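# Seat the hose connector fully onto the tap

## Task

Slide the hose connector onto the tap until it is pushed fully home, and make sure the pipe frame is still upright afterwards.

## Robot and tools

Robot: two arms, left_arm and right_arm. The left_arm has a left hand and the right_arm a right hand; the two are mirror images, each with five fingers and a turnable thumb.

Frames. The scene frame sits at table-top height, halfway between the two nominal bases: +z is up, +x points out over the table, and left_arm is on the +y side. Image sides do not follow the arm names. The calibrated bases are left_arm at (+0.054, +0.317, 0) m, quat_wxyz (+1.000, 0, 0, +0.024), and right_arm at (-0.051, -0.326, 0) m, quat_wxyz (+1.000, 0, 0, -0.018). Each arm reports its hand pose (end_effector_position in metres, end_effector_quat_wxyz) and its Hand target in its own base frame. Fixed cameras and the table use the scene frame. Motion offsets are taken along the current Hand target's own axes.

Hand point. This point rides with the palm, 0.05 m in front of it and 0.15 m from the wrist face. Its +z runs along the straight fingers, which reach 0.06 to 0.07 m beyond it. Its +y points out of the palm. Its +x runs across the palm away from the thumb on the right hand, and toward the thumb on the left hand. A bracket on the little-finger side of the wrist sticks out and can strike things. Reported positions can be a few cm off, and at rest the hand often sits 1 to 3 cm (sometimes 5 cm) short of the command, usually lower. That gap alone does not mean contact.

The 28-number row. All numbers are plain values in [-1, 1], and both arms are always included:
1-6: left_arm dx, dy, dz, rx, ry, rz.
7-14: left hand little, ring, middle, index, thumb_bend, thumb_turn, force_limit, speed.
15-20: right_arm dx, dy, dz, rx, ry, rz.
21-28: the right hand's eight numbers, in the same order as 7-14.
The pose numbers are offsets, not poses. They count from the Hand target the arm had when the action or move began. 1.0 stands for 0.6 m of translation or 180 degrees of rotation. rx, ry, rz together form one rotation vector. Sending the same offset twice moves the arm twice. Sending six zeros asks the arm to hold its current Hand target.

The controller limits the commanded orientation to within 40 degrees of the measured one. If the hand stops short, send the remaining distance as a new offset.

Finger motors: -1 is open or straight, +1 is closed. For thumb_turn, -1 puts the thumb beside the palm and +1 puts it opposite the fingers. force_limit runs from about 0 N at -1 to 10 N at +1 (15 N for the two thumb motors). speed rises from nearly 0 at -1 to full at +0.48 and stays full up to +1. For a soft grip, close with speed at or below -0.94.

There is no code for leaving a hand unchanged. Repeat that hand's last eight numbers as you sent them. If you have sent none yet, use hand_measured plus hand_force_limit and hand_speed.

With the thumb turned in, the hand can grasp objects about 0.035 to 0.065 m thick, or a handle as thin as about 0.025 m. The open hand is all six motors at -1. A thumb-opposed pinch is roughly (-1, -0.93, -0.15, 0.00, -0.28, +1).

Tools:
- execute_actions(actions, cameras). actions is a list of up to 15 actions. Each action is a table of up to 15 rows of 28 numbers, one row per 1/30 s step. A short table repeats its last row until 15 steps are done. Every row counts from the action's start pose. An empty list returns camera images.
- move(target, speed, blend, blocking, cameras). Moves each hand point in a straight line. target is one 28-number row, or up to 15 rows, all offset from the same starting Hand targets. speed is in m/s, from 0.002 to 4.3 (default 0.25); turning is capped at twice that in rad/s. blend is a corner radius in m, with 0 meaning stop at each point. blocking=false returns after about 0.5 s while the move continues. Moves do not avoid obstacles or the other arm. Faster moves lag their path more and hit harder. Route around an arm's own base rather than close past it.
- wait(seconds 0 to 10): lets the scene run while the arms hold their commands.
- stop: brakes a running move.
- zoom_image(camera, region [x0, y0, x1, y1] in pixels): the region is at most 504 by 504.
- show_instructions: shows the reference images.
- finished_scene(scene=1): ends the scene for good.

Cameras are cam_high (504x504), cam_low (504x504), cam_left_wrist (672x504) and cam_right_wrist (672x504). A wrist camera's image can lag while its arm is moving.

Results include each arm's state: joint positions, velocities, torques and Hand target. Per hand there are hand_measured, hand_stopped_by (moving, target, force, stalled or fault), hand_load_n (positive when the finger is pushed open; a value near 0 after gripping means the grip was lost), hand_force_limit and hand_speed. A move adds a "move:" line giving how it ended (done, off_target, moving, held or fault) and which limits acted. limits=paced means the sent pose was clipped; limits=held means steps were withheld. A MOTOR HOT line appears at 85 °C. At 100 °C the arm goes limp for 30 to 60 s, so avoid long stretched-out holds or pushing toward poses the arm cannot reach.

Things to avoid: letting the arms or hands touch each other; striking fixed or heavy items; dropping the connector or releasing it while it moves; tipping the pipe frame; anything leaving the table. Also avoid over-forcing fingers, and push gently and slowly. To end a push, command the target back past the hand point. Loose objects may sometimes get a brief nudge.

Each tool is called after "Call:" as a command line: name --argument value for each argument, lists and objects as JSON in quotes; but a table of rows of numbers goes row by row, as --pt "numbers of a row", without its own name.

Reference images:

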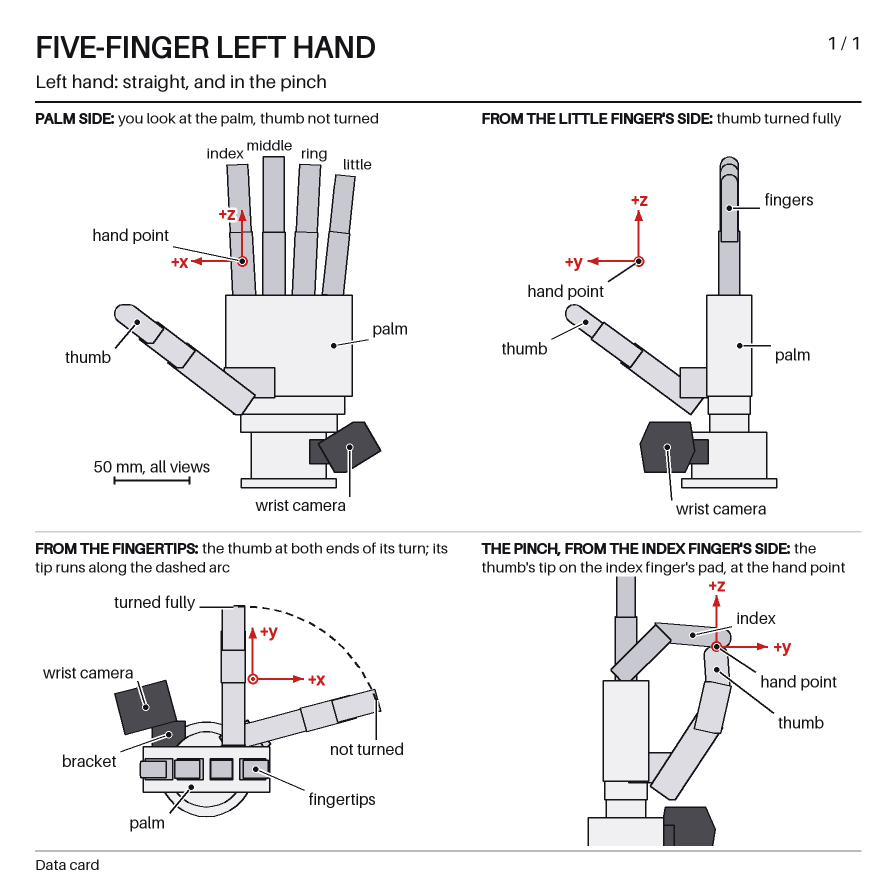

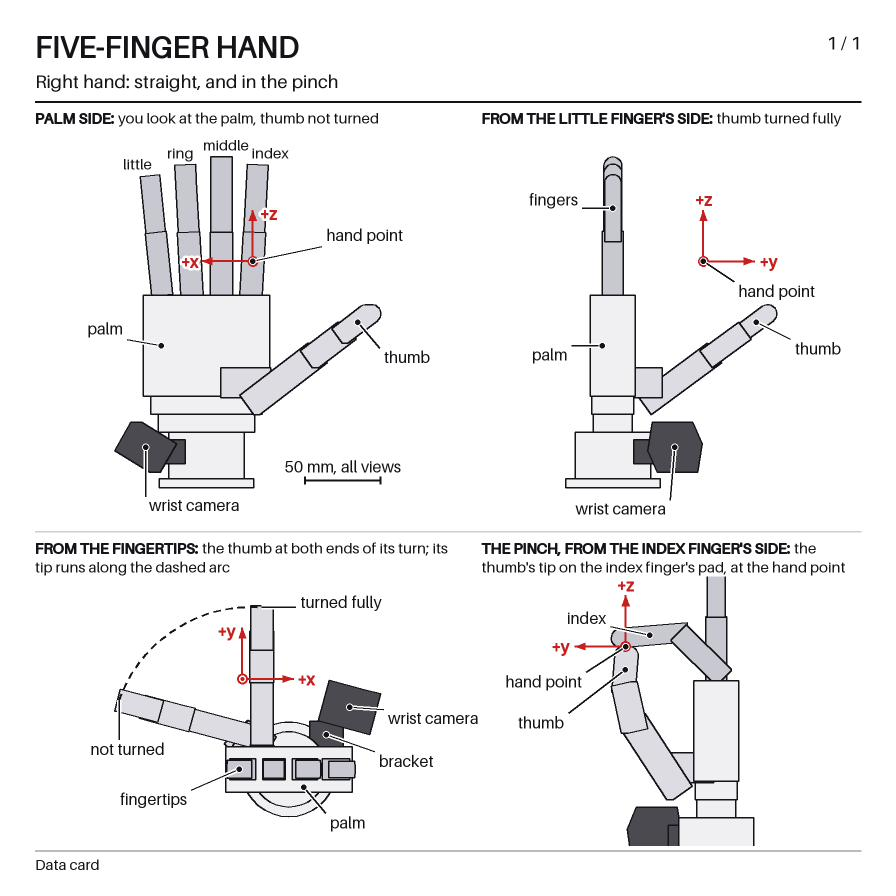

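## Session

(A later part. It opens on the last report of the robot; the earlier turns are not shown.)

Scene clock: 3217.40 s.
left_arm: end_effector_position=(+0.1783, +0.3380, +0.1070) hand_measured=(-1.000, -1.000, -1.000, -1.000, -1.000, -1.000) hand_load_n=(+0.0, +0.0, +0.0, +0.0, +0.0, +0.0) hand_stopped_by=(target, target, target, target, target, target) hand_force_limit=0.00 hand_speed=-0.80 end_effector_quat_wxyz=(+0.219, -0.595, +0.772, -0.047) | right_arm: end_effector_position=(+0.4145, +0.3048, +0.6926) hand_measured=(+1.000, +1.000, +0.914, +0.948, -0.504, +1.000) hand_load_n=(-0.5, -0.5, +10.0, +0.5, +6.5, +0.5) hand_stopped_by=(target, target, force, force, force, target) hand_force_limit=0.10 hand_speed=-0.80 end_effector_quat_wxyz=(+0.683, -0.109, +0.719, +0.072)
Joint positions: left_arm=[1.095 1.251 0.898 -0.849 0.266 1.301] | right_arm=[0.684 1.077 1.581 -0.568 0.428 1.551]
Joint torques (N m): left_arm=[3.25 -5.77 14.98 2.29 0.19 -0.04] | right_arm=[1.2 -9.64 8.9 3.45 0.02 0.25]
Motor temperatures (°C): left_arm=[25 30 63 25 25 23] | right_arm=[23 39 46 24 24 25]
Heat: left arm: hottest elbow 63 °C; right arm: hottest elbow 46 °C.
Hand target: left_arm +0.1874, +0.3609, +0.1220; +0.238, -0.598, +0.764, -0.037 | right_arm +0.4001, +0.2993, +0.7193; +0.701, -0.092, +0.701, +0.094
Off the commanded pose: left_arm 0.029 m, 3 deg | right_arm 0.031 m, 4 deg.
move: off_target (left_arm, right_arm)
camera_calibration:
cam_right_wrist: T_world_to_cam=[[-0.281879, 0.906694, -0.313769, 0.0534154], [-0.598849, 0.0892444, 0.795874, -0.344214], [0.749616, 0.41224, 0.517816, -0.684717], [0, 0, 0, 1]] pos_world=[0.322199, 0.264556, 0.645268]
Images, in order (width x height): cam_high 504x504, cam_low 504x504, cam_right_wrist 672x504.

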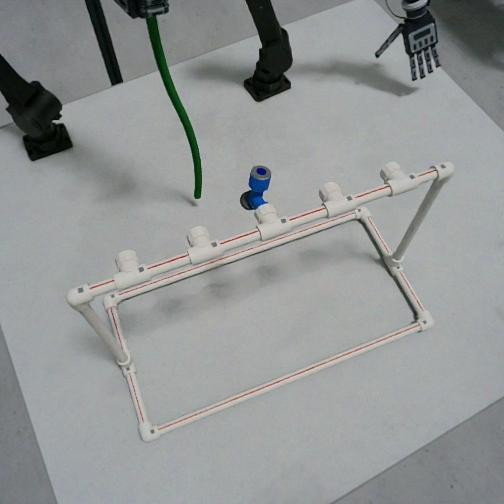

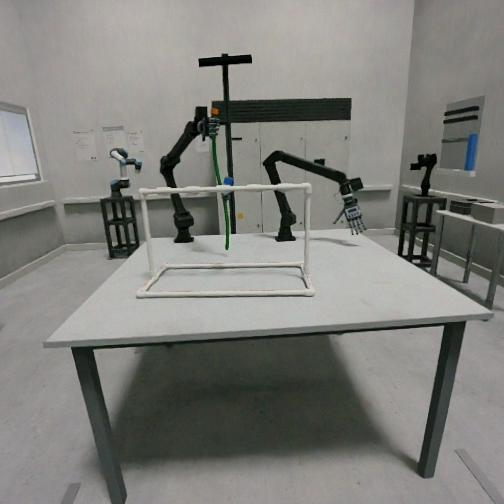

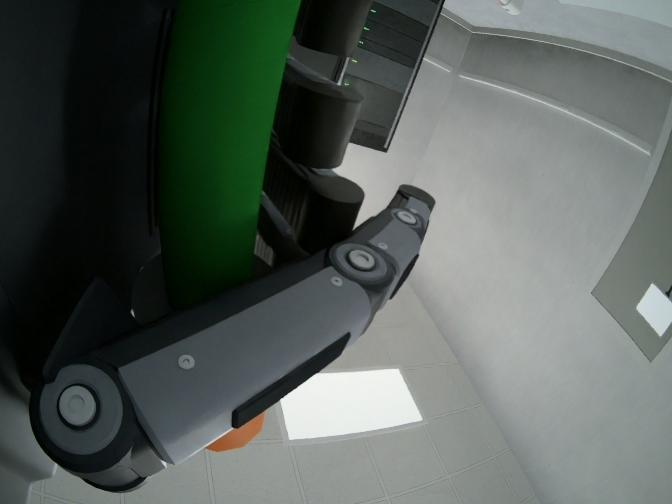

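Call:
move --pt "0 0 0 0 0 0 -1 -1 -1 -1 -1 -1 0 -0.8 -0.02 0 0 0 0.194 0.083 1 1 0.97 1.0 0.0 1 0.1 -0.8" --pt "0 0 0 0 0 0 -1 -1 -1 -1 -1 -1 0 -0.8 -0.02 0 0 0 0.194 0.083 0.9 0.9 0.6 -0.6 -0.85 1 0.1 -0.75" --speed 0.15 --cameras '["cam_high","cam_low","cam_right_wrist"]'

Call:
zoom_image --camera "cam_low" --region '[170, 70, 270, 170]'

Call:
zoom_image --camera "cam_right_wrist" --region '[130, 80, 410, 320]'

Scene clock: 3260.93 s.
left_arm: end_effector_position=(+0.1783, +0.3380, +0.1070) hand_measured=(-1.000, -1.000, -1.000, -1.000, -1.000, -1.000) hand_load_n=(+0.0, +0.0, +0.0, +0.0, +0.0, +0.0) hand_stopped_by=(target, target, target, target, target, target) hand_force_limit=0.00 hand_speed=-0.80 end_effector_quat_wxyz=(+0.219, -0.595, +0.772, -0.047) | right_arm: end_effector_position=(+0.4027, +0.3098, +0.7098) hand_measured=(+0.900, +0.900, +0.600, -0.600, -0.850, +1.000) hand_load_n=(+0.0, +1.5, +0.0, +0.0, +0.0, -0.5) hand_stopped_by=(target, target, target, target, target, target) hand_force_limit=0.10 hand_speed=-0.75 end_effector_quat_wxyz=(+0.428, -0.042, +0.892, +0.138)
Joint positions: left_arm=[1.095 1.251 0.898 -0.849 0.266 1.301] | right_arm=[0.675 1.474 2.471 -1.661 0.253 2.028]
Joint torques (N m): left_arm=[3.19 -5.83 14.99 2.3 0.19 -0.04] | right_arm=[-0.26 -10.29 9.65 1.85 -0.1 0.18]
Motor temperatures (°C): left_arm=[25 30 63 25 25 23] | right_arm=[23 39 46 24 24 25]
Heat: left arm: hottest elbow 63 °C; right arm: hottest elbow 46 °C.
Hand target: left_arm +0.1874, +0.3609, +0.1220; +0.238, -0.598, +0.764, -0.037 | right_arm +0.4001, +0.2993, +0.7315; +0.441, -0.026, +0.884, +0.151
Off the commanded pose: left_arm 0.029 m, 3 deg | right_arm 0.024 m, 3 deg.
move: off_target (left_arm, right_arm); target 2's new numbers were sent with right_arm's hand 0.024 m and 3 deg from that target
camera_calibration:
cam_right_wrist: T_world_to_cam=[[-0.375721, 0.92671, 0.0064989, -0.144675], [-0.00418402, -0.00870889, 0.999953, -0.719388], [0.926723, 0.375676, 0.00714949, -0.384312], [0, 0, 0, 1]] pos_world=[0.298784, 0.272184, 0.723042]
Images, in order (width x height): cam_high 504x504, cam_low 504x504, cam_right_wrist 672x504.

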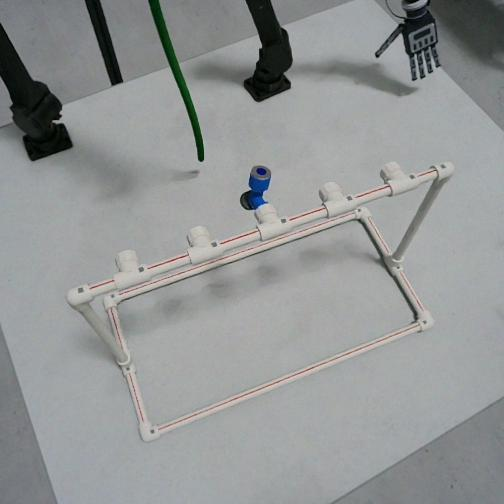

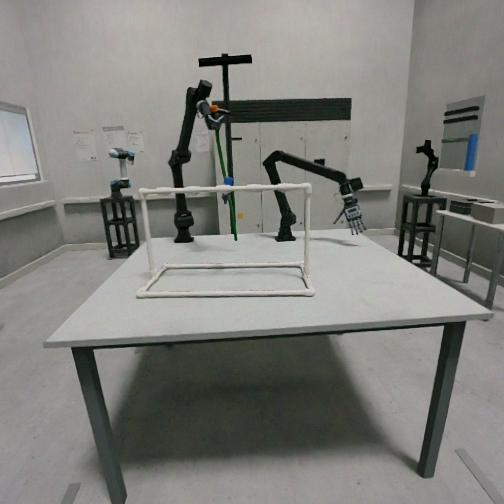

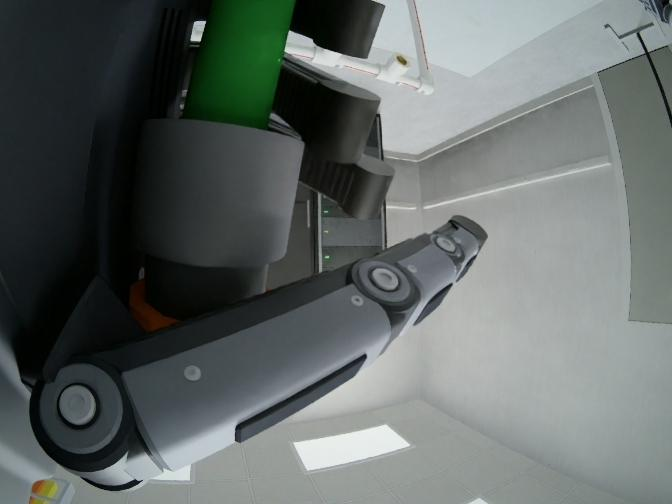

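Scaled by 5.040.

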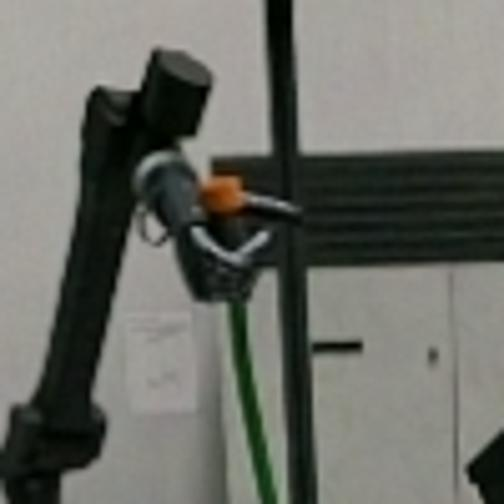

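Scaled by 1.800 from the camera's 672x504 image, which has a finer 960x720 frame.

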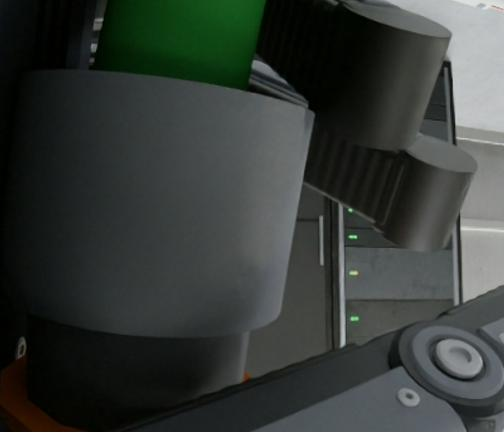

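Call:
move --target '[0,0,0,0,0,0,-1,-1,-1,-1,-1,-1,0,-0.8, 0,0,0,0,0,0,0.98,0.98,0.6,-0.9,0.3,1,-0.2,-0.8]' --cameras '["cam_right_wrist"]'

Call:
zoom_image --camera "cam_right_wrist" --region '[100, 40, 480, 360]'

Scene clock: 3294.93 s.
left_arm: end_effector_position=(+0.1783, +0.3380, +0.1070) hand_measured=(-1.000, -1.000, -1.000, -1.000, -1.000, -1.000) hand_load_n=(+0.0, +0.0, +0.0, +0.0, +0.0, +0.0) hand_stopped_by=(target, target, target, target, target, target) hand_force_limit=0.00 hand_speed=-0.80 end_effector_quat_wxyz=(+0.219, -0.595, +0.772, -0.047) | right_arm: end_effector_position=(+0.4027, +0.3098, +0.7098) hand_measured=(+0.980, +0.916, +0.600, -0.900, -0.464, +1.000) hand_load_n=(+0.5, +1.0, +0.5, +0.0, +6.5, +0.5) hand_stopped_by=(target, force, target, target, force, target) hand_force_limit=-0.20 hand_speed=-0.80 end_effector_quat_wxyz=(+0.428, -0.042, +0.892, +0.138)
Joint positions: left_arm=[1.095 1.251 0.898 -0.849 0.266 1.301] | right_arm=[0.675 1.474 2.471 -1.661 0.253 2.028]
Joint torques (N m): left_arm=[3.19 -5.71 14.99 2.3 0.19 -0.04] | right_arm=[-0.44 -10.46 9.68 1.84 -0.08 0.17]
Motor temperatures (°C): left_arm=[25 30 64 25 25 23] | right_arm=[23 39 44 24 24 25]
Heat: left arm: hottest elbow 64 °C; right arm: hottest elbow 44 °C.
Hand target: left_arm +0.1874, +0.3609, +0.1220; +0.238, -0.598, +0.764, -0.037 | right_arm +0.4001, +0.2993, +0.7315; +0.441, -0.026, +0.884, +0.151
Off the commanded pose: left_arm 0.029 m, 3 deg | right_arm 0.024 m, 3 deg.
move: off_target (left_arm, right_arm)
camera_calibration:
cam_right_wrist: T_world_to_cam=[[-0.375721, 0.92671, 0.0064989, -0.144675], [-0.00418402, -0.00870889, 0.999953, -0.719388], [0.926723, 0.375676, 0.00714949, -0.384312], [0, 0, 0, 1]] pos_world=[0.298784, 0.272184, 0.723042]
Images, in order (width x height): cam_right_wrist 672x504.

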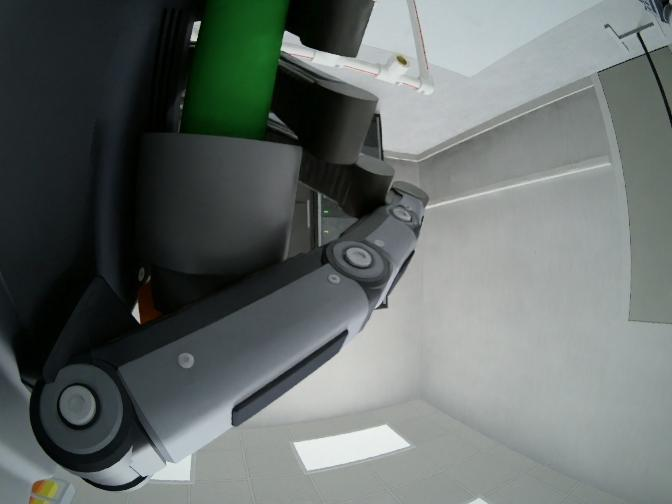

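Scaled by 1.326 from the camera's 672x504 image, which has a finer 960x720 frame.

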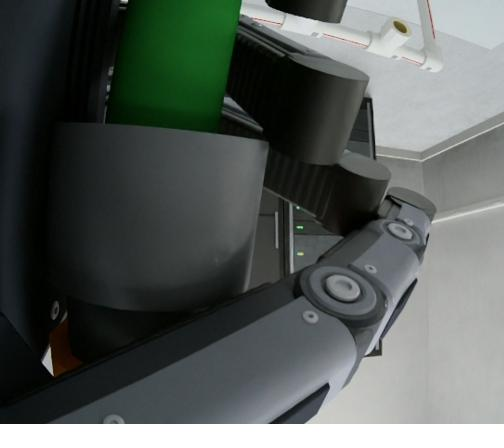

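Call:
move --target '[0,0,0,0,0,0,-1,-1,-1,-1,-1,-1,0,-0.8, 0,0,0,0,0,0,0.98,0.98,1.0,-0.9,0.3,1,0,-0.8]' --cameras '["cam_right_wrist"]'

Call:
zoom_image --camera "cam_right_wrist" --region '[100, 40, 480, 360]'

Scene clock: 3303.00 s.
left_arm: end_effector_position=(+0.1783, +0.3380, +0.1070) hand_measured=(-1.000, -1.000, -1.000, -1.000, -1.000, -1.000) hand_load_n=(+0.0, +0.0, +0.0, +0.0, +0.0, +0.0) hand_stopped_by=(target, target, target, target, target, target) hand_force_limit=0.00 hand_speed=-0.80 end_effector_quat_wxyz=(+0.219, -0.595, +0.772, -0.047) | right_arm: end_effector_position=(+0.4027, +0.3098, +0.7098) hand_measured=(+0.980, +0.916, +0.614, -0.900, -0.464, +1.000) hand_load_n=(+0.5, +1.0, +9.0, +0.0, +6.5, +0.5) hand_stopped_by=(target, force, force, target, force, target) hand_force_limit=0.00 hand_speed=-0.80 end_effector_quat_wxyz=(+0.428, -0.042, +0.892, +0.138)
Joint positions: left_arm=[1.095 1.251 0.898 -0.849 0.266 1.301] | right_arm=[0.675 1.474 2.471 -1.661 0.253 2.028]
Joint torques (N m): left_arm=[3.25 -5.77 14.97 2.3 0.19 -0.04] | right_arm=[-0.44 -10.29 9.62 1.81 -0.08 0.17]
Motor temperatures (°C): left_arm=[25 30 64 25 25 23] | right_arm=[23 39 44 24 24 25]
Heat: left arm: hottest elbow 64 °C; right arm: hottest elbow 44 °C.
Hand target: left_arm +0.1874, +0.3609, +0.1220; +0.238, -0.598, +0.764, -0.037 | right_arm +0.4001, +0.2993, +0.7315; +0.441, -0.026, +0.884, +0.151
Off the commanded pose: left_arm 0.029 m, 3 deg | right_arm 0.024 m, 3 deg.
move: off_target (left_arm, right_arm)
camera_calibration:
cam_right_wrist: T_world_to_cam=[[-0.375721, 0.92671, 0.0064989, -0.144675], [-0.00418402, -0.00870889, 0.999953, -0.719388], [0.926723, 0.375676, 0.00714949, -0.384312], [0, 0, 0, 1]] pos_world=[0.298784, 0.272184, 0.723042]
Images, in order (width x height): cam_right_wrist 672x504.

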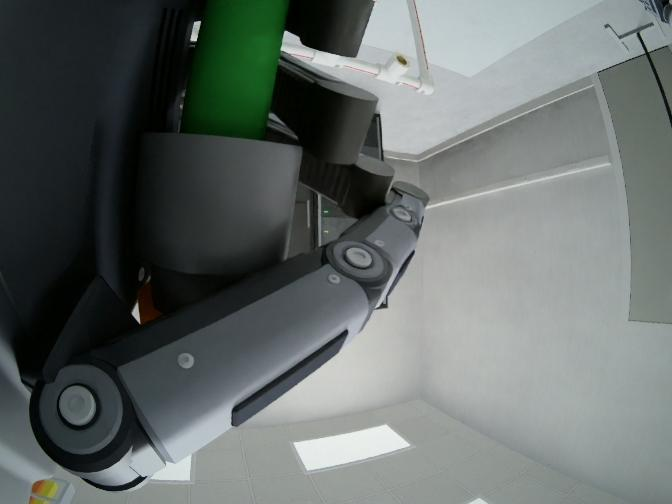

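Scaled by 1.326 from the camera's 672x504 image, which has a finer 960x720 frame.

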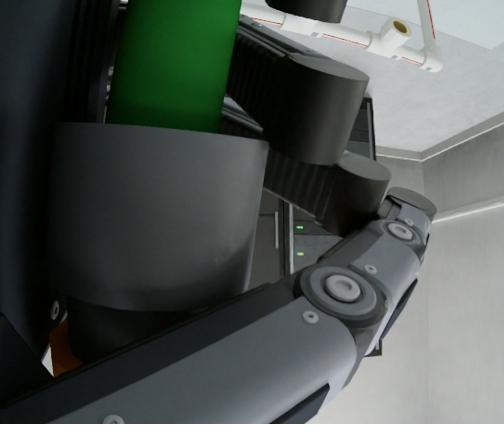

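Call:
move --pt "0 0 0 0 0 0 -1 -1 -1 -1 -1 -1 0 -0.8 0 0 0 0 0 0 0.98 0.98 -0.3 -0.9 -0.6 1 -0.2 -0.7" --pt "0 0 0 0 0 0 -1 -1 -1 -1 -1 -1 0 -0.8 0 0 0 0 0 0 0.98 0.98 -0.3 -0.9 0.6 1 -0.2 -0.8" --cameras '["cam_right_wrist"]'

Call:
zoom_image --camera "cam_right_wrist" --region '[100, 40, 480, 360]'

Scene clock: 3318.10 s.
left_arm: end_effector_position=(+0.1783, +0.3380, +0.1070) hand_measured=(-1.000, -1.000, -1.000, -1.000, -1.000, -1.000) hand_load_n=(+0.0, +0.0, +0.0, +0.0, +0.0, +0.0) hand_stopped_by=(target, target, target, target, target, target) hand_force_limit=0.00 hand_speed=-0.80 end_effector_quat_wxyz=(+0.219, -0.595, +0.772, -0.047) | right_arm: end_effector_position=(+0.4027, +0.3098, +0.7098) hand_measured=(+0.980, +0.916, -0.300, -0.900, -0.156, +1.000) hand_load_n=(+2.0, +0.5, +0.0, +0.0, +6.5, +7.0) hand_stopped_by=(target, force, target, target, force, target) hand_force_limit=-0.20 hand_speed=-0.80 end_effector_quat_wxyz=(+0.428, -0.042, +0.892, +0.138)
Joint positions: left_arm=[1.095 1.251 0.898 -0.849 0.266 1.301] | right_arm=[0.675 1.474 2.471 -1.661 0.253 2.028]
Joint torques (N m): left_arm=[3.19 -5.77 14.98 2.3 0.19 -0.04] | right_arm=[-0.38 -10.34 9.65 1.87 -0.08 0.16]
Motor temperatures (°C): left_arm=[25 30 64 25 25 23] | right_arm=[23 39 44 24 24 25]
Heat: left arm: hottest elbow 64 °C; right arm: hottest elbow 44 °C.
Hand target: left_arm +0.1874, +0.3609, +0.1220; +0.238, -0.598, +0.764, -0.037 | right_arm +0.4001, +0.2993, +0.7315; +0.441, -0.026, +0.884, +0.151
Off the commanded pose: left_arm 0.029 m, 3 deg | right_arm 0.024 m, 3 deg.
move: off_target (left_arm, right_arm); target 2's new numbers were sent with right_arm's hand 0.024 m and 3 deg from that target
camera_calibration:
cam_right_wrist: T_world_to_cam=[[-0.375721, 0.92671, 0.0064989, -0.144675], [-0.00418402, -0.00870889, 0.999953, -0.719388], [0.926723, 0.375676, 0.00714949, -0.384312], [0, 0, 0, 1]] pos_world=[0.298784, 0.272184, 0.723042]
Images, in order (width x height): cam_right_wrist 672x504.

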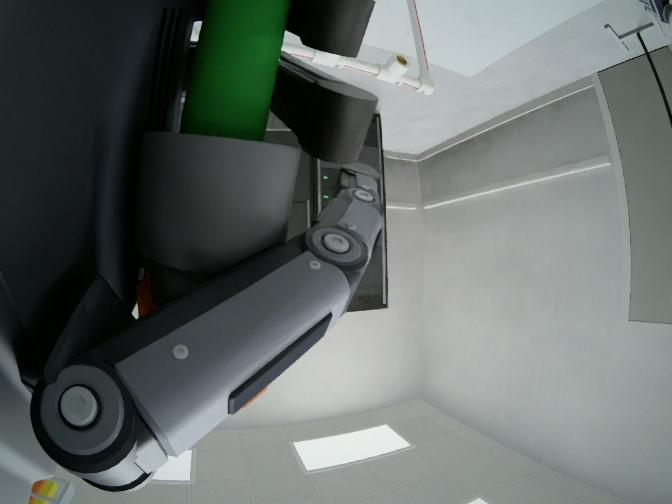

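Scaled by 1.326 from the camera's 672x504 image, which has a finer 960x720 frame.

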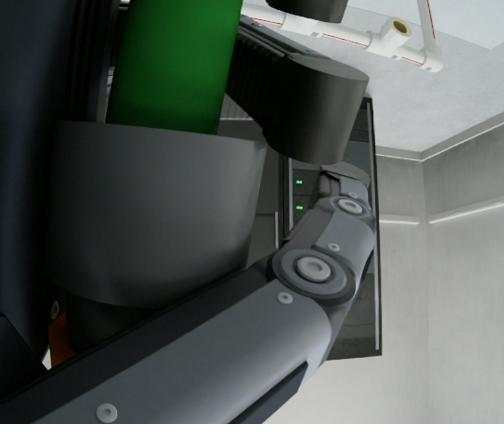

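Call:
move --pt "0 0 0 0 0 0 -1 -1 -1 -1 -1 -1 0 -0.8 0 0 0 0 0 0 0.98 0.98 -0.3 -0.9 -0.75 1 -0.2 -0.6" --pt "0 0 0 0 0 0 -1 -1 -1 -1 -1 -1 0 -0.8 0 0 0 0 0 0 0.98 0.98 -0.3 -0.9 -0.75 0.65 -0.2 -0.6" --pt "0 0 0 0 0 0 -1 -1 -1 -1 -1 -1 0 -0.8 0 0 0 0 0 0 0.98 0.98 0.98 -0.9 -0.75 0.65 -0.1 -0.78" --cameras '["cam_right_wrist"]'

Call:
zoom_image --camera "cam_right_wrist" --region '[100, 40, 480, 360]'

Scene clock: 3401.10 s.
left_arm: end_effector_position=(+0.1783, +0.3380, +0.1070) hand_measured=(-1.000, -1.000, -1.000, -1.000, -1.000, -1.000) hand_load_n=(+0.0, +0.0, +0.0, +0.5, -0.5, +0.0) hand_stopped_by=(target, target, target, target, target, target) hand_force_limit=0.00 hand_speed=-0.80 end_effector_quat_wxyz=(+0.219, -0.595, +0.772, -0.047) | right_arm: end_effector_position=(+0.4027, +0.3098, +0.7098) hand_measured=(+0.980, +0.916, +0.876, -0.900, -0.750, +0.650) hand_load_n=(+0.5, +0.0, +10.0, +0.0, +0.0, -0.5) hand_stopped_by=(target, force, force, target, target, target) hand_force_limit=-0.10 hand_speed=-0.78 end_effector_quat_wxyz=(+0.428, -0.042, +0.892, +0.138)
Joint positions: left_arm=[1.095 1.251 0.898 -0.849 0.266 1.301] | right_arm=[0.675 1.474 2.471 -1.661 0.253 2.028]
Joint torques (N m): left_arm=[3.19 -5.77 14.99 2.3 0.19 -0.04] | right_arm=[-0.44 -10.34 9.65 1.83 -0.09 0.17]
Motor temperatures (°C): left_arm=[25 30 64 25 25 23] | right_arm=[23 38 44 24 24 25]
Heat: left arm: hottest elbow 64 °C; right arm: hottest elbow 44 °C.
Hand target: left_arm +0.1874, +0.3609, +0.1220; +0.238, -0.598, +0.764, -0.037 | right_arm +0.4001, +0.2993, +0.7315; +0.442, -0.026, +0.884, +0.151
Off the commanded pose: left_arm 0.029 m, 3 deg | right_arm 0.024 m, 3 deg.
move: off_target (left_arm, right_arm); target 2's new numbers were sent with right_arm's hand 0.024 m and 3 deg from that target; target 3's new numbers were sent with right_arm's hand 0.024 m and 3 deg from that target
camera_calibration:
cam_right_wrist: T_world_to_cam=[[-0.375721, 0.92671, 0.0064989, -0.144675], [-0.00418402, -0.00870889, 0.999953, -0.719388], [0.926723, 0.375676, 0.00714949, -0.384312], [0, 0, 0, 1]] pos_world=[0.298784, 0.272184, 0.723042]
Images, in order (width x height): cam_right_wrist 672x504.

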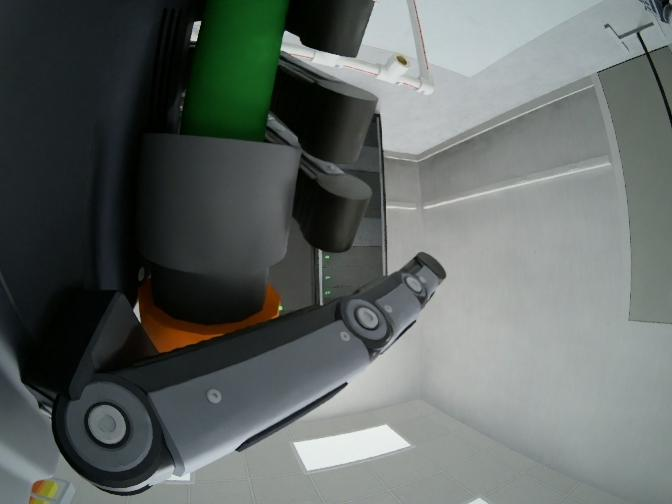

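Scaled by 1.326 from the camera's 672x504 image, which has a finer 960x720 frame.

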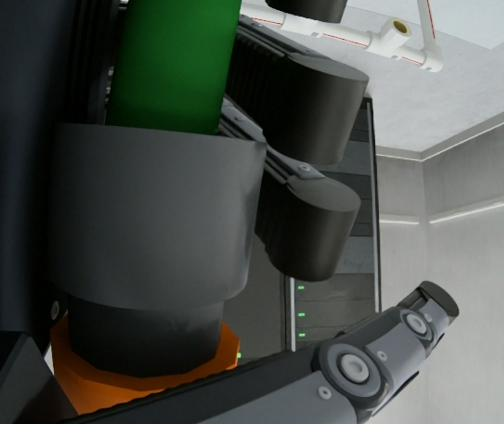

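Call:
move --target '[0,0,0,0,0,0,-1,-1,-1,-1,-1,-1,0,-0.8, 0,0,0,0,0,0,0.98,0.98,0.98,-0.9,0.6,0.65,-0.1,-0.78]' --cameras '["cam_right_wrist"]'

Call:
zoom_image --camera "cam_right_wrist" --region '[100, 40, 480, 360]'

Scene clock: 3411.47 s.
left_arm: end_effector_position=(+0.1783, +0.3380, +0.1070) hand_measured=(-1.000, -1.000, -1.000, -1.000, -1.000, -1.000) hand_load_n=(+0.0, -0.5, +0.0, +0.0, +0.0, +0.0) hand_stopped_by=(target, target, target, target, target, target) hand_force_limit=0.00 hand_speed=-0.80 end_effector_quat_wxyz=(+0.219, -0.595, +0.772, -0.047) | right_arm: end_effector_position=(+0.4027, +0.3098, +0.7098) hand_measured=(+0.980, +0.916, +0.876, -0.900, +0.052, +0.650) hand_load_n=(+0.0, +0.0, +5.0, +0.0, +7.5, +0.0) hand_stopped_by=(target, force, force, target, force, target) hand_force_limit=-0.10 hand_speed=-0.78 end_effector_quat_wxyz=(+0.428, -0.042, +0.892, +0.138)
Joint positions: left_arm=[1.095 1.251 0.898 -0.849 0.266 1.301] | right_arm=[0.675 1.474 2.471 -1.661 0.253 2.029]
Joint torques (N m): left_arm=[3.19 -5.71 14.98 2.29 0.2 -0.04] | right_arm=[-0.32 -10.23 9.63 1.84 -0.09 0.16]
Motor temperatures (°C): left_arm=[25 30 64 25 25 23] | right_arm=[23 38 44 24 24 25]
Heat: left arm: hottest elbow 64 °C; right arm: hottest elbow 44 °C.
Hand target: left_arm +0.1874, +0.3609, +0.1220; +0.238, -0.598, +0.764, -0.037 | right_arm +0.4001, +0.2993, +0.7315; +0.442, -0.026, +0.884, +0.151
Off the commanded pose: left_arm 0.029 m, 3 deg | right_arm 0.024 m, 3 deg.
move: off_target (left_arm, right_arm)
camera_calibration:
cam_right_wrist: T_world_to_cam=[[-0.375515, 0.926791, 0.00681541, -0.14495], [-0.00406741, -0.00900144, 0.999951, -0.719341], [0.926807, 0.375469, 0.00714982, -0.384374], [0, 0, 0, 1]] pos_world=[0.298884, 0.272184, 0.723042]
Images, in order (width x height): cam_right_wrist 672x504.

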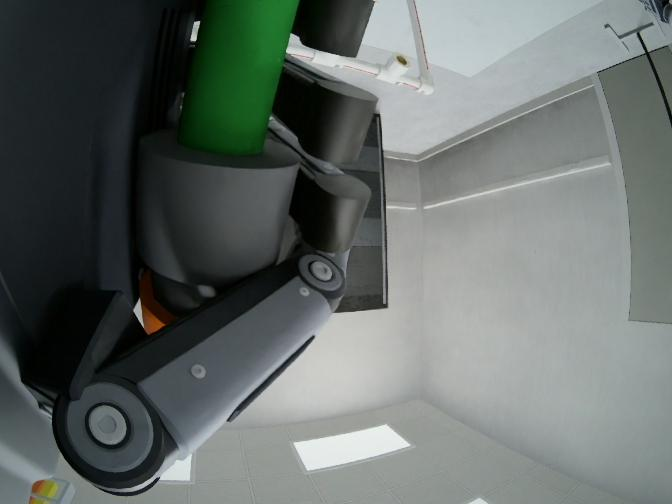

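Scaled by 1.326 from the camera's 672x504 image, which has a finer 960x720 frame.

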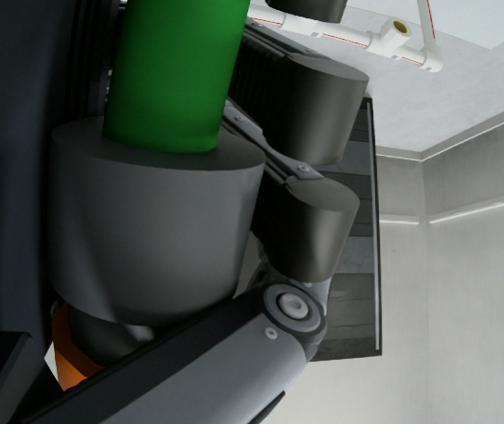

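Call:
move --pt "0 0 0 0 0 0 -1 -1 -1 -1 -1 -1 0 -0.8 0 0 0 0.1437 -0.168 -0.571 0.98 0.98 0.98 -0.9 0.6 0.65 -0.1 -0.78" --pt "0 0 0 0 0 0 -1 -1 -1 -1 -1 -1 0 -0.8 0 0 0 -0.2718 0.0214 0.8722 0.98 0.98 0.98 -0.9 0.6 0.65 -0.1 -0.78" --speed 0.2 --blend '[0.03,0]' --cameras '["cam_high","cam_low","cam_right_wrist"]'

Call:
zoom_image --camera "cam_low" --region '[160, 20, 300, 160]'

Call:
zoom_image --camera "cam_right_wrist" --region '[100, 40, 480, 360]'

Scene clock: 3472.73 s.
left_arm: end_effector_position=(+0.1783, +0.3380, +0.1070) hand_measured=(-1.000, -1.000, -1.000, -1.000, -1.000, -1.000) hand_load_n=(+0.0, +0.0, +0.0, +0.0, +0.0, +0.0) hand_stopped_by=(target, target, target, target, target, target) hand_force_limit=0.00 hand_speed=-0.80 end_effector_quat_wxyz=(+0.219, -0.595, +0.772, -0.047) | right_arm: end_effector_position=(+0.4117, +0.3080, +0.7072) hand_measured=(+0.980, +0.916, +0.876, -0.900, +0.052, +0.650) hand_load_n=(+0.0, +0.0, +5.5, +0.0, +7.5, -0.5) hand_stopped_by=(target, force, force, target, force, target) hand_force_limit=-0.10 hand_speed=-0.78 end_effector_quat_wxyz=(-0.093, +0.717, +0.119, +0.680)
Joint positions: left_arm=[1.095 1.251 0.898 -0.849 0.266 1.301] | right_arm=[0.975 1.34 2.014 -0.747 0.673 -1.554]
Joint torques (N m): left_arm=[3.19 -5.77 14.99 2.3 0.19 -0.04] | right_arm=[1.32 -13.33 8.09 3.32 -0.03 -0.24]
Motor temperatures (°C): left_arm=[25 30 64 25 25 23] | right_arm=[23 38 44 24 24 26]
Heat: left arm: hottest elbow 64 °C; right arm: hottest elbow 44 °C.
Hand target: left_arm +0.1874, +0.3609, +0.1220; +0.238, -0.598, +0.764, -0.037 | right_arm +0.3999, +0.2991, +0.7316; -0.111, +0.699, +0.110, +0.698
Off the commanded pose: left_arm 0.029 m, 3 deg | right_arm 0.028 m, 4 deg.
move: off_target (left_arm, right_arm)
camera_calibration:
cam_right_wrist: T_world_to_cam=[[0.274953, -0.913353, 0.300312, -0.0486734], [-0.549747, -0.405602, -0.73025, 0.853737], [0.788783, 0.0356893, -0.613634, 0.208527], [0, 0, 0, 1]] pos_world=[0.318239, 0.294379, 0.766019]
Images, in order (width x height): cam_high 504x504, cam_low 504x504, cam_right_wrist 672x504.

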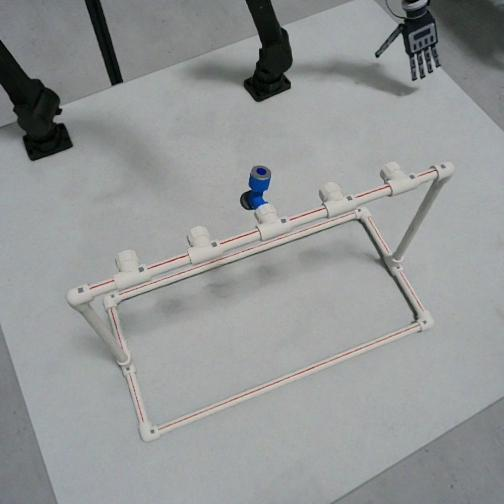

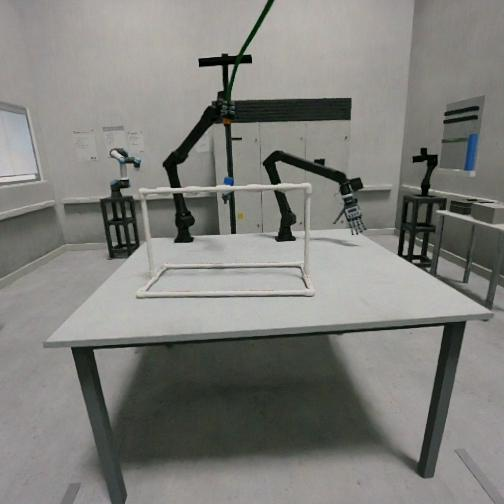

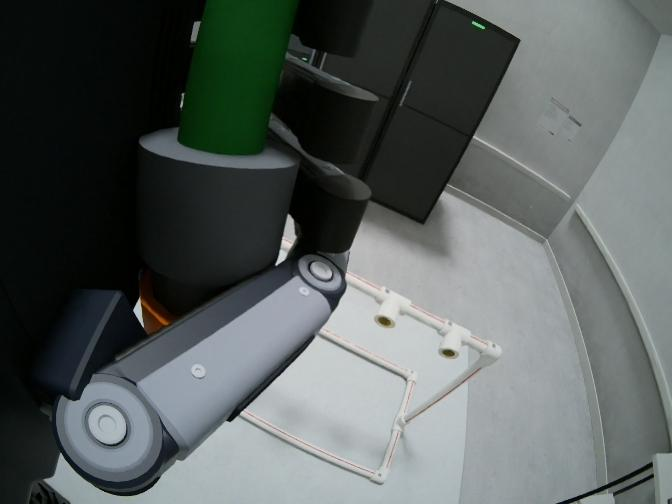

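Scaled by 3.600.

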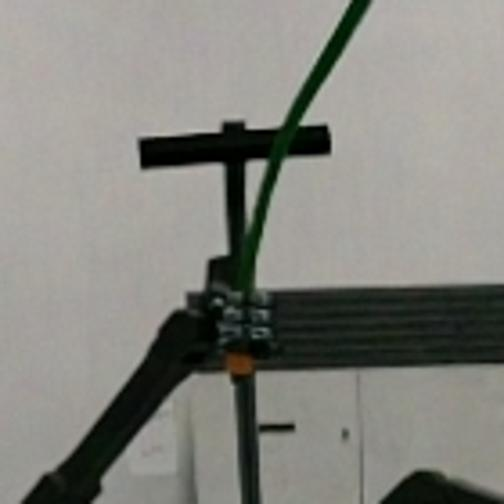

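Scaled by 1.326 from the camera's 672x504 image, which has a finer 960x720 frame.

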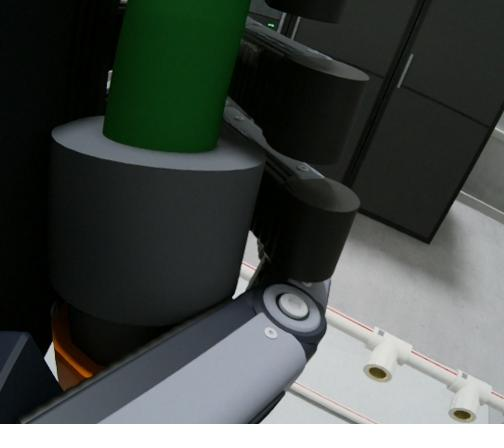

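Call:
move --target '[0,0,0,0,0,0,-1,-1,-1,-1,-1,-1,0,-0.8, -0.217,0.093,0.347,0,0.0556,0,0.98,0.98,0.98,-0.9,0.6,0.65,-0.1,-0.78]' --speed 0.12 --cameras '["cam_high","cam_low","cam_right_wrist"]'

Call:
zoom_image --camera "cam_low" --region '[180, 110, 280, 210]'

Call:
zoom_image --camera "cam_high" --region '[180, 0, 380, 200]'

Scene clock: 3489.70 s.
left_arm: end_effector_position=(+0.1783, +0.3380, +0.1070) hand_measured=(-1.000, -1.000, -1.000, -1.000, -1.000, -1.000) hand_load_n=(+0.0, +0.0, +0.0, +0.0, +0.0, +0.0) hand_stopped_by=(target, target, target, target, target, target) hand_force_limit=0.00 hand_speed=-0.80 end_effector_quat_wxyz=(+0.219, -0.595, +0.772, -0.047) | right_arm: end_effector_position=(+0.6172, +0.3195, +0.5730) hand_measured=(+0.980, +0.916, +0.876, -0.900, +0.052, +0.650) hand_load_n=(+0.0, +0.0, +5.5, +0.0, +7.0, +0.0) hand_stopped_by=(target, force, force, target, force, target) hand_force_limit=-0.10 hand_speed=-0.78 end_effector_quat_wxyz=(-0.118, +0.658, +0.107, +0.736)
Joint positions: left_arm=[1.095 1.251 0.898 -0.849 0.266 1.301] | right_arm=[0.653 1.512 1.672 -0.042 0.331 -1.612]
Joint torques (N m): left_arm=[3.19 -5.83 14.99 2.3 0.19 -0.04] | right_arm=[-0.21 -17.14 10.17 3.58 -0.21 -0.27]
Motor temperatures (°C): left_arm=[25 30 64 25 25 23] | right_arm=[23 38 44 24 24 25]
Heat: left arm: hottest elbow 64 °C; right arm: hottest elbow 44 °C.
Hand target: left_arm +0.1874, +0.3609, +0.1220; +0.238, -0.598, +0.764, -0.037 | right_arm +0.6150, +0.3104, +0.6010; -0.120, +0.635, +0.099, +0.756
Off the commanded pose: left_arm 0.029 m, 3 deg | right_arm 0.030 m, 4 deg.
move: off_target (left_arm, right_arm)
camera_calibration:
cam_right_wrist: T_world_to_cam=[[0.250192, -0.929934, 0.269495, -0.0160785], [-0.422084, -0.355265, -0.834045, 0.837904], [0.871349, 0.0949221, -0.481395, -0.181934], [0, 0, 0, 1]] pos_world=[0.516217, 0.299996, 0.615601]
Images, in order (width x height): cam_high 504x504, cam_low 504x504, cam_right_wrist 672x504.

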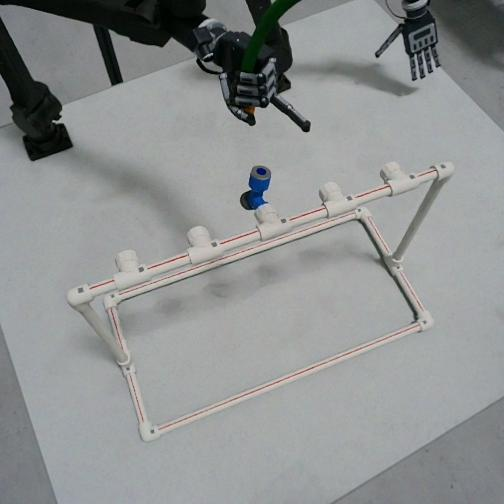

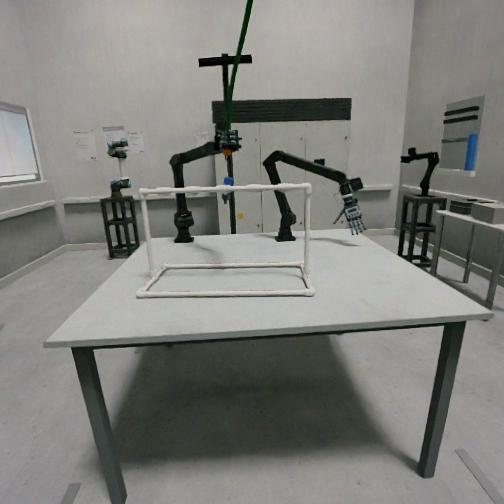

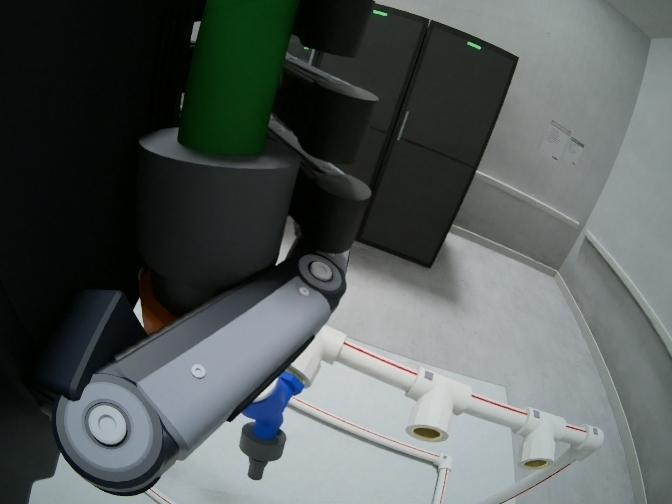

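Scaled by 5.040.

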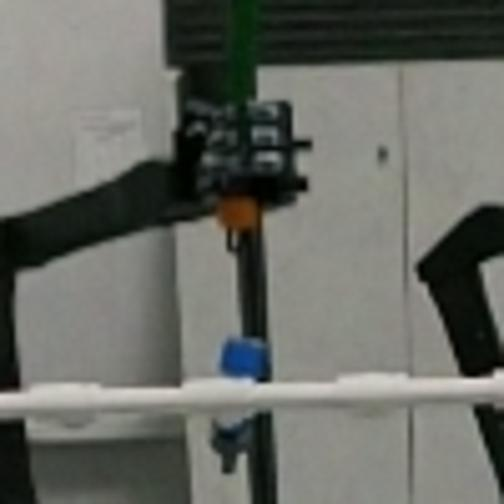

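Scaled by 2.520.

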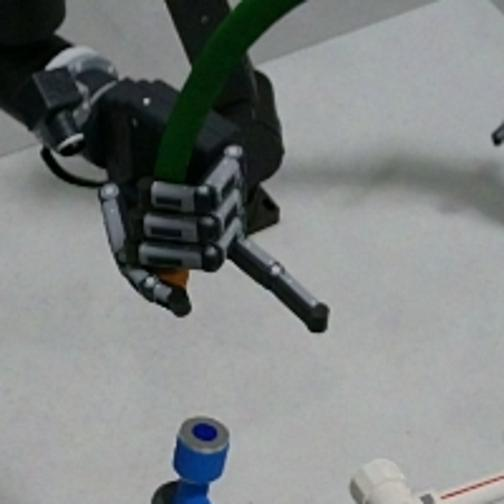

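Call:
zoom_image --camera "cam_high" --region '[210, 70, 290, 150]'

Call:
zoom_image --camera "cam_low" --region '[205, 130, 255, 180]'

Scaled by 6.300.

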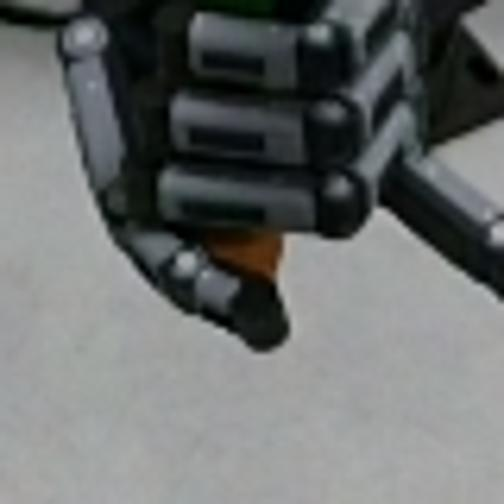

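Scaled by 10.080.

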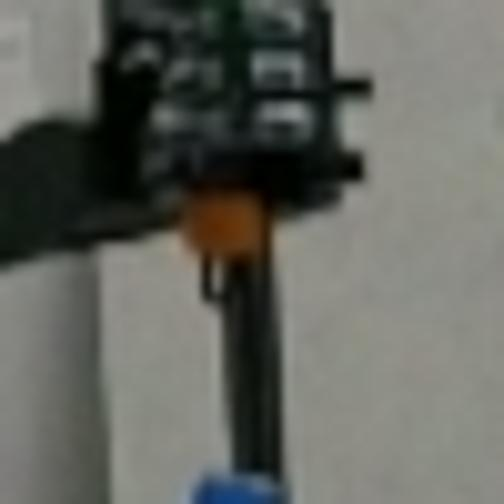

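Call:
move --target '[0,0,0,0,0,0,-1,-1,-1,-1,-1,-1,0,-0.8, -0.015,0.025,0.0868,0,0,0,0.98,0.98,0.98,-0.9,0.6,0.65,-0.1,-0.78]' --speed 0.1 --cameras '["cam_high","cam_low","cam_right_wrist"]'

Call:
zoom_image --camera "cam_high" --region '[210, 90, 310, 190]'

Call:
zoom_image --camera "cam_low" --region '[205, 130, 265, 190]'

Call:
zoom_image --camera "cam_right_wrist" --region '[100, 150, 480, 500]'

Scene clock: 3627.93 s.
left_arm: end_effector_position=(+0.1783, +0.3380, +0.1070) hand_measured=(-1.000, -1.000, -1.000, -1.000, -1.000, -1.000) hand_load_n=(+0.0, +0.0, +0.0, +0.0, +0.0, +0.0) hand_stopped_by=(target, target, target, target, target, target) hand_force_limit=0.00 hand_speed=-0.80 end_effector_quat_wxyz=(+0.219, -0.595, +0.772, -0.047) | right_arm: end_effector_position=(+0.6687, +0.3197, +0.5388) hand_measured=(+0.980, +0.916, +0.876, -0.900, +0.052, +0.650) hand_load_n=(+0.0, +0.0, +6.0, +0.0, +7.0, -0.5) hand_stopped_by=(target, force, force, target, force, target) hand_force_limit=-0.10 hand_speed=-0.78 end_effector_quat_wxyz=(-0.109, +0.672, +0.116, +0.723)
Joint positions: left_arm=[1.095 1.251 0.898 -0.849 0.266 1.301] | right_arm=[0.598 1.618 1.733 -0.042 0.276 -1.612]
Joint torques (N m): left_arm=[3.25 -5.71 14.98 2.3 0.19 -0.03] | right_arm=[-0.09 -18.61 15.42 3.06 -0.2 -0.16]
Motor temperatures (°C): left_arm=[25 30 64 25 25 23] | right_arm=[23 41 48 24 24 25]
Heat: left arm: hottest elbow 64 °C; right arm: hottest elbow 48 °C.
Hand target: left_arm +0.1874, +0.3609, +0.1220; +0.238, -0.598, +0.764, -0.037 | right_arm +0.6699, +0.3125, +0.6009; -0.120, +0.636, +0.099, +0.756
Off the commanded pose: left_arm 0.029 m, 3 deg | right_arm 0.063 m, 6 deg.
move: off_target (left_arm, right_arm)
camera_calibration:
cam_right_wrist: T_world_to_cam=[[0.258926, -0.921421, 0.289726, -0.0389712], [-0.449689, -0.38046, -0.808103, 0.843695], [0.854832, 0.078952, -0.512864, -0.210233], [0, 0, 0, 1]] pos_world=[0.569205, 0.301682, 0.585262]
Images, in order (width x height): cam_high 504x504, cam_low 504x504, cam_right_wrist 672x504.

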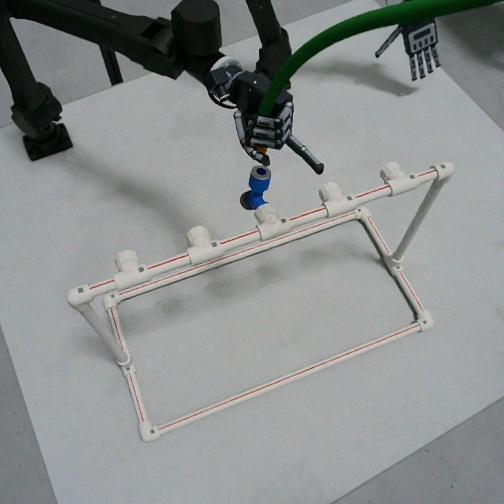

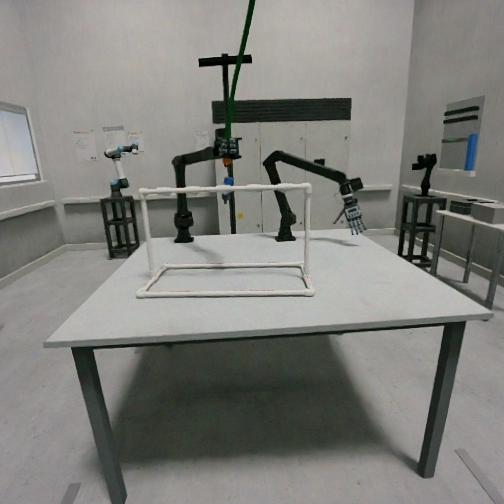

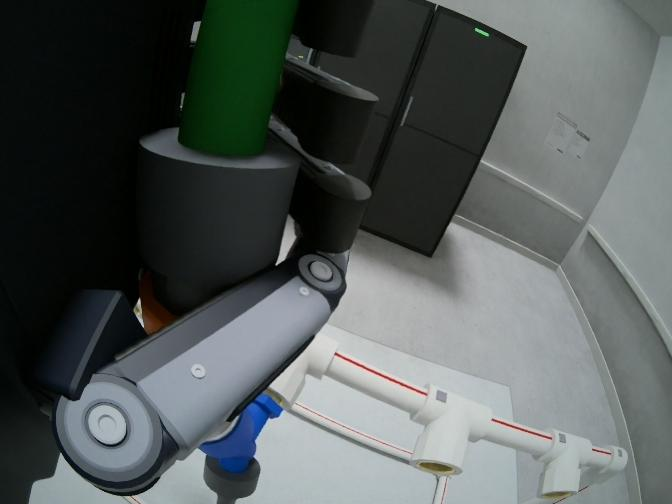

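Scaled by 5.040.

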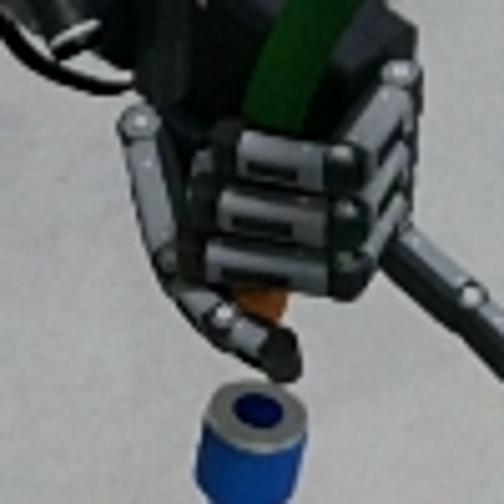

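Scaled by 8.400.

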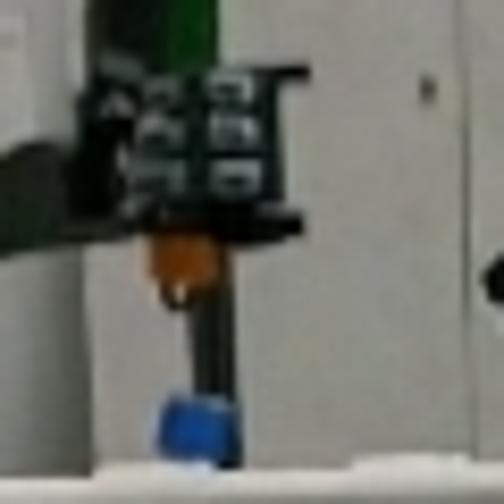

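Scaled by 1.326 from the camera's 672x504 image, which has a finer 960x720 frame.

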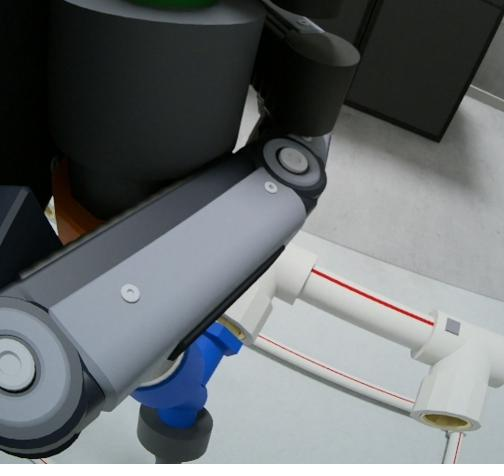

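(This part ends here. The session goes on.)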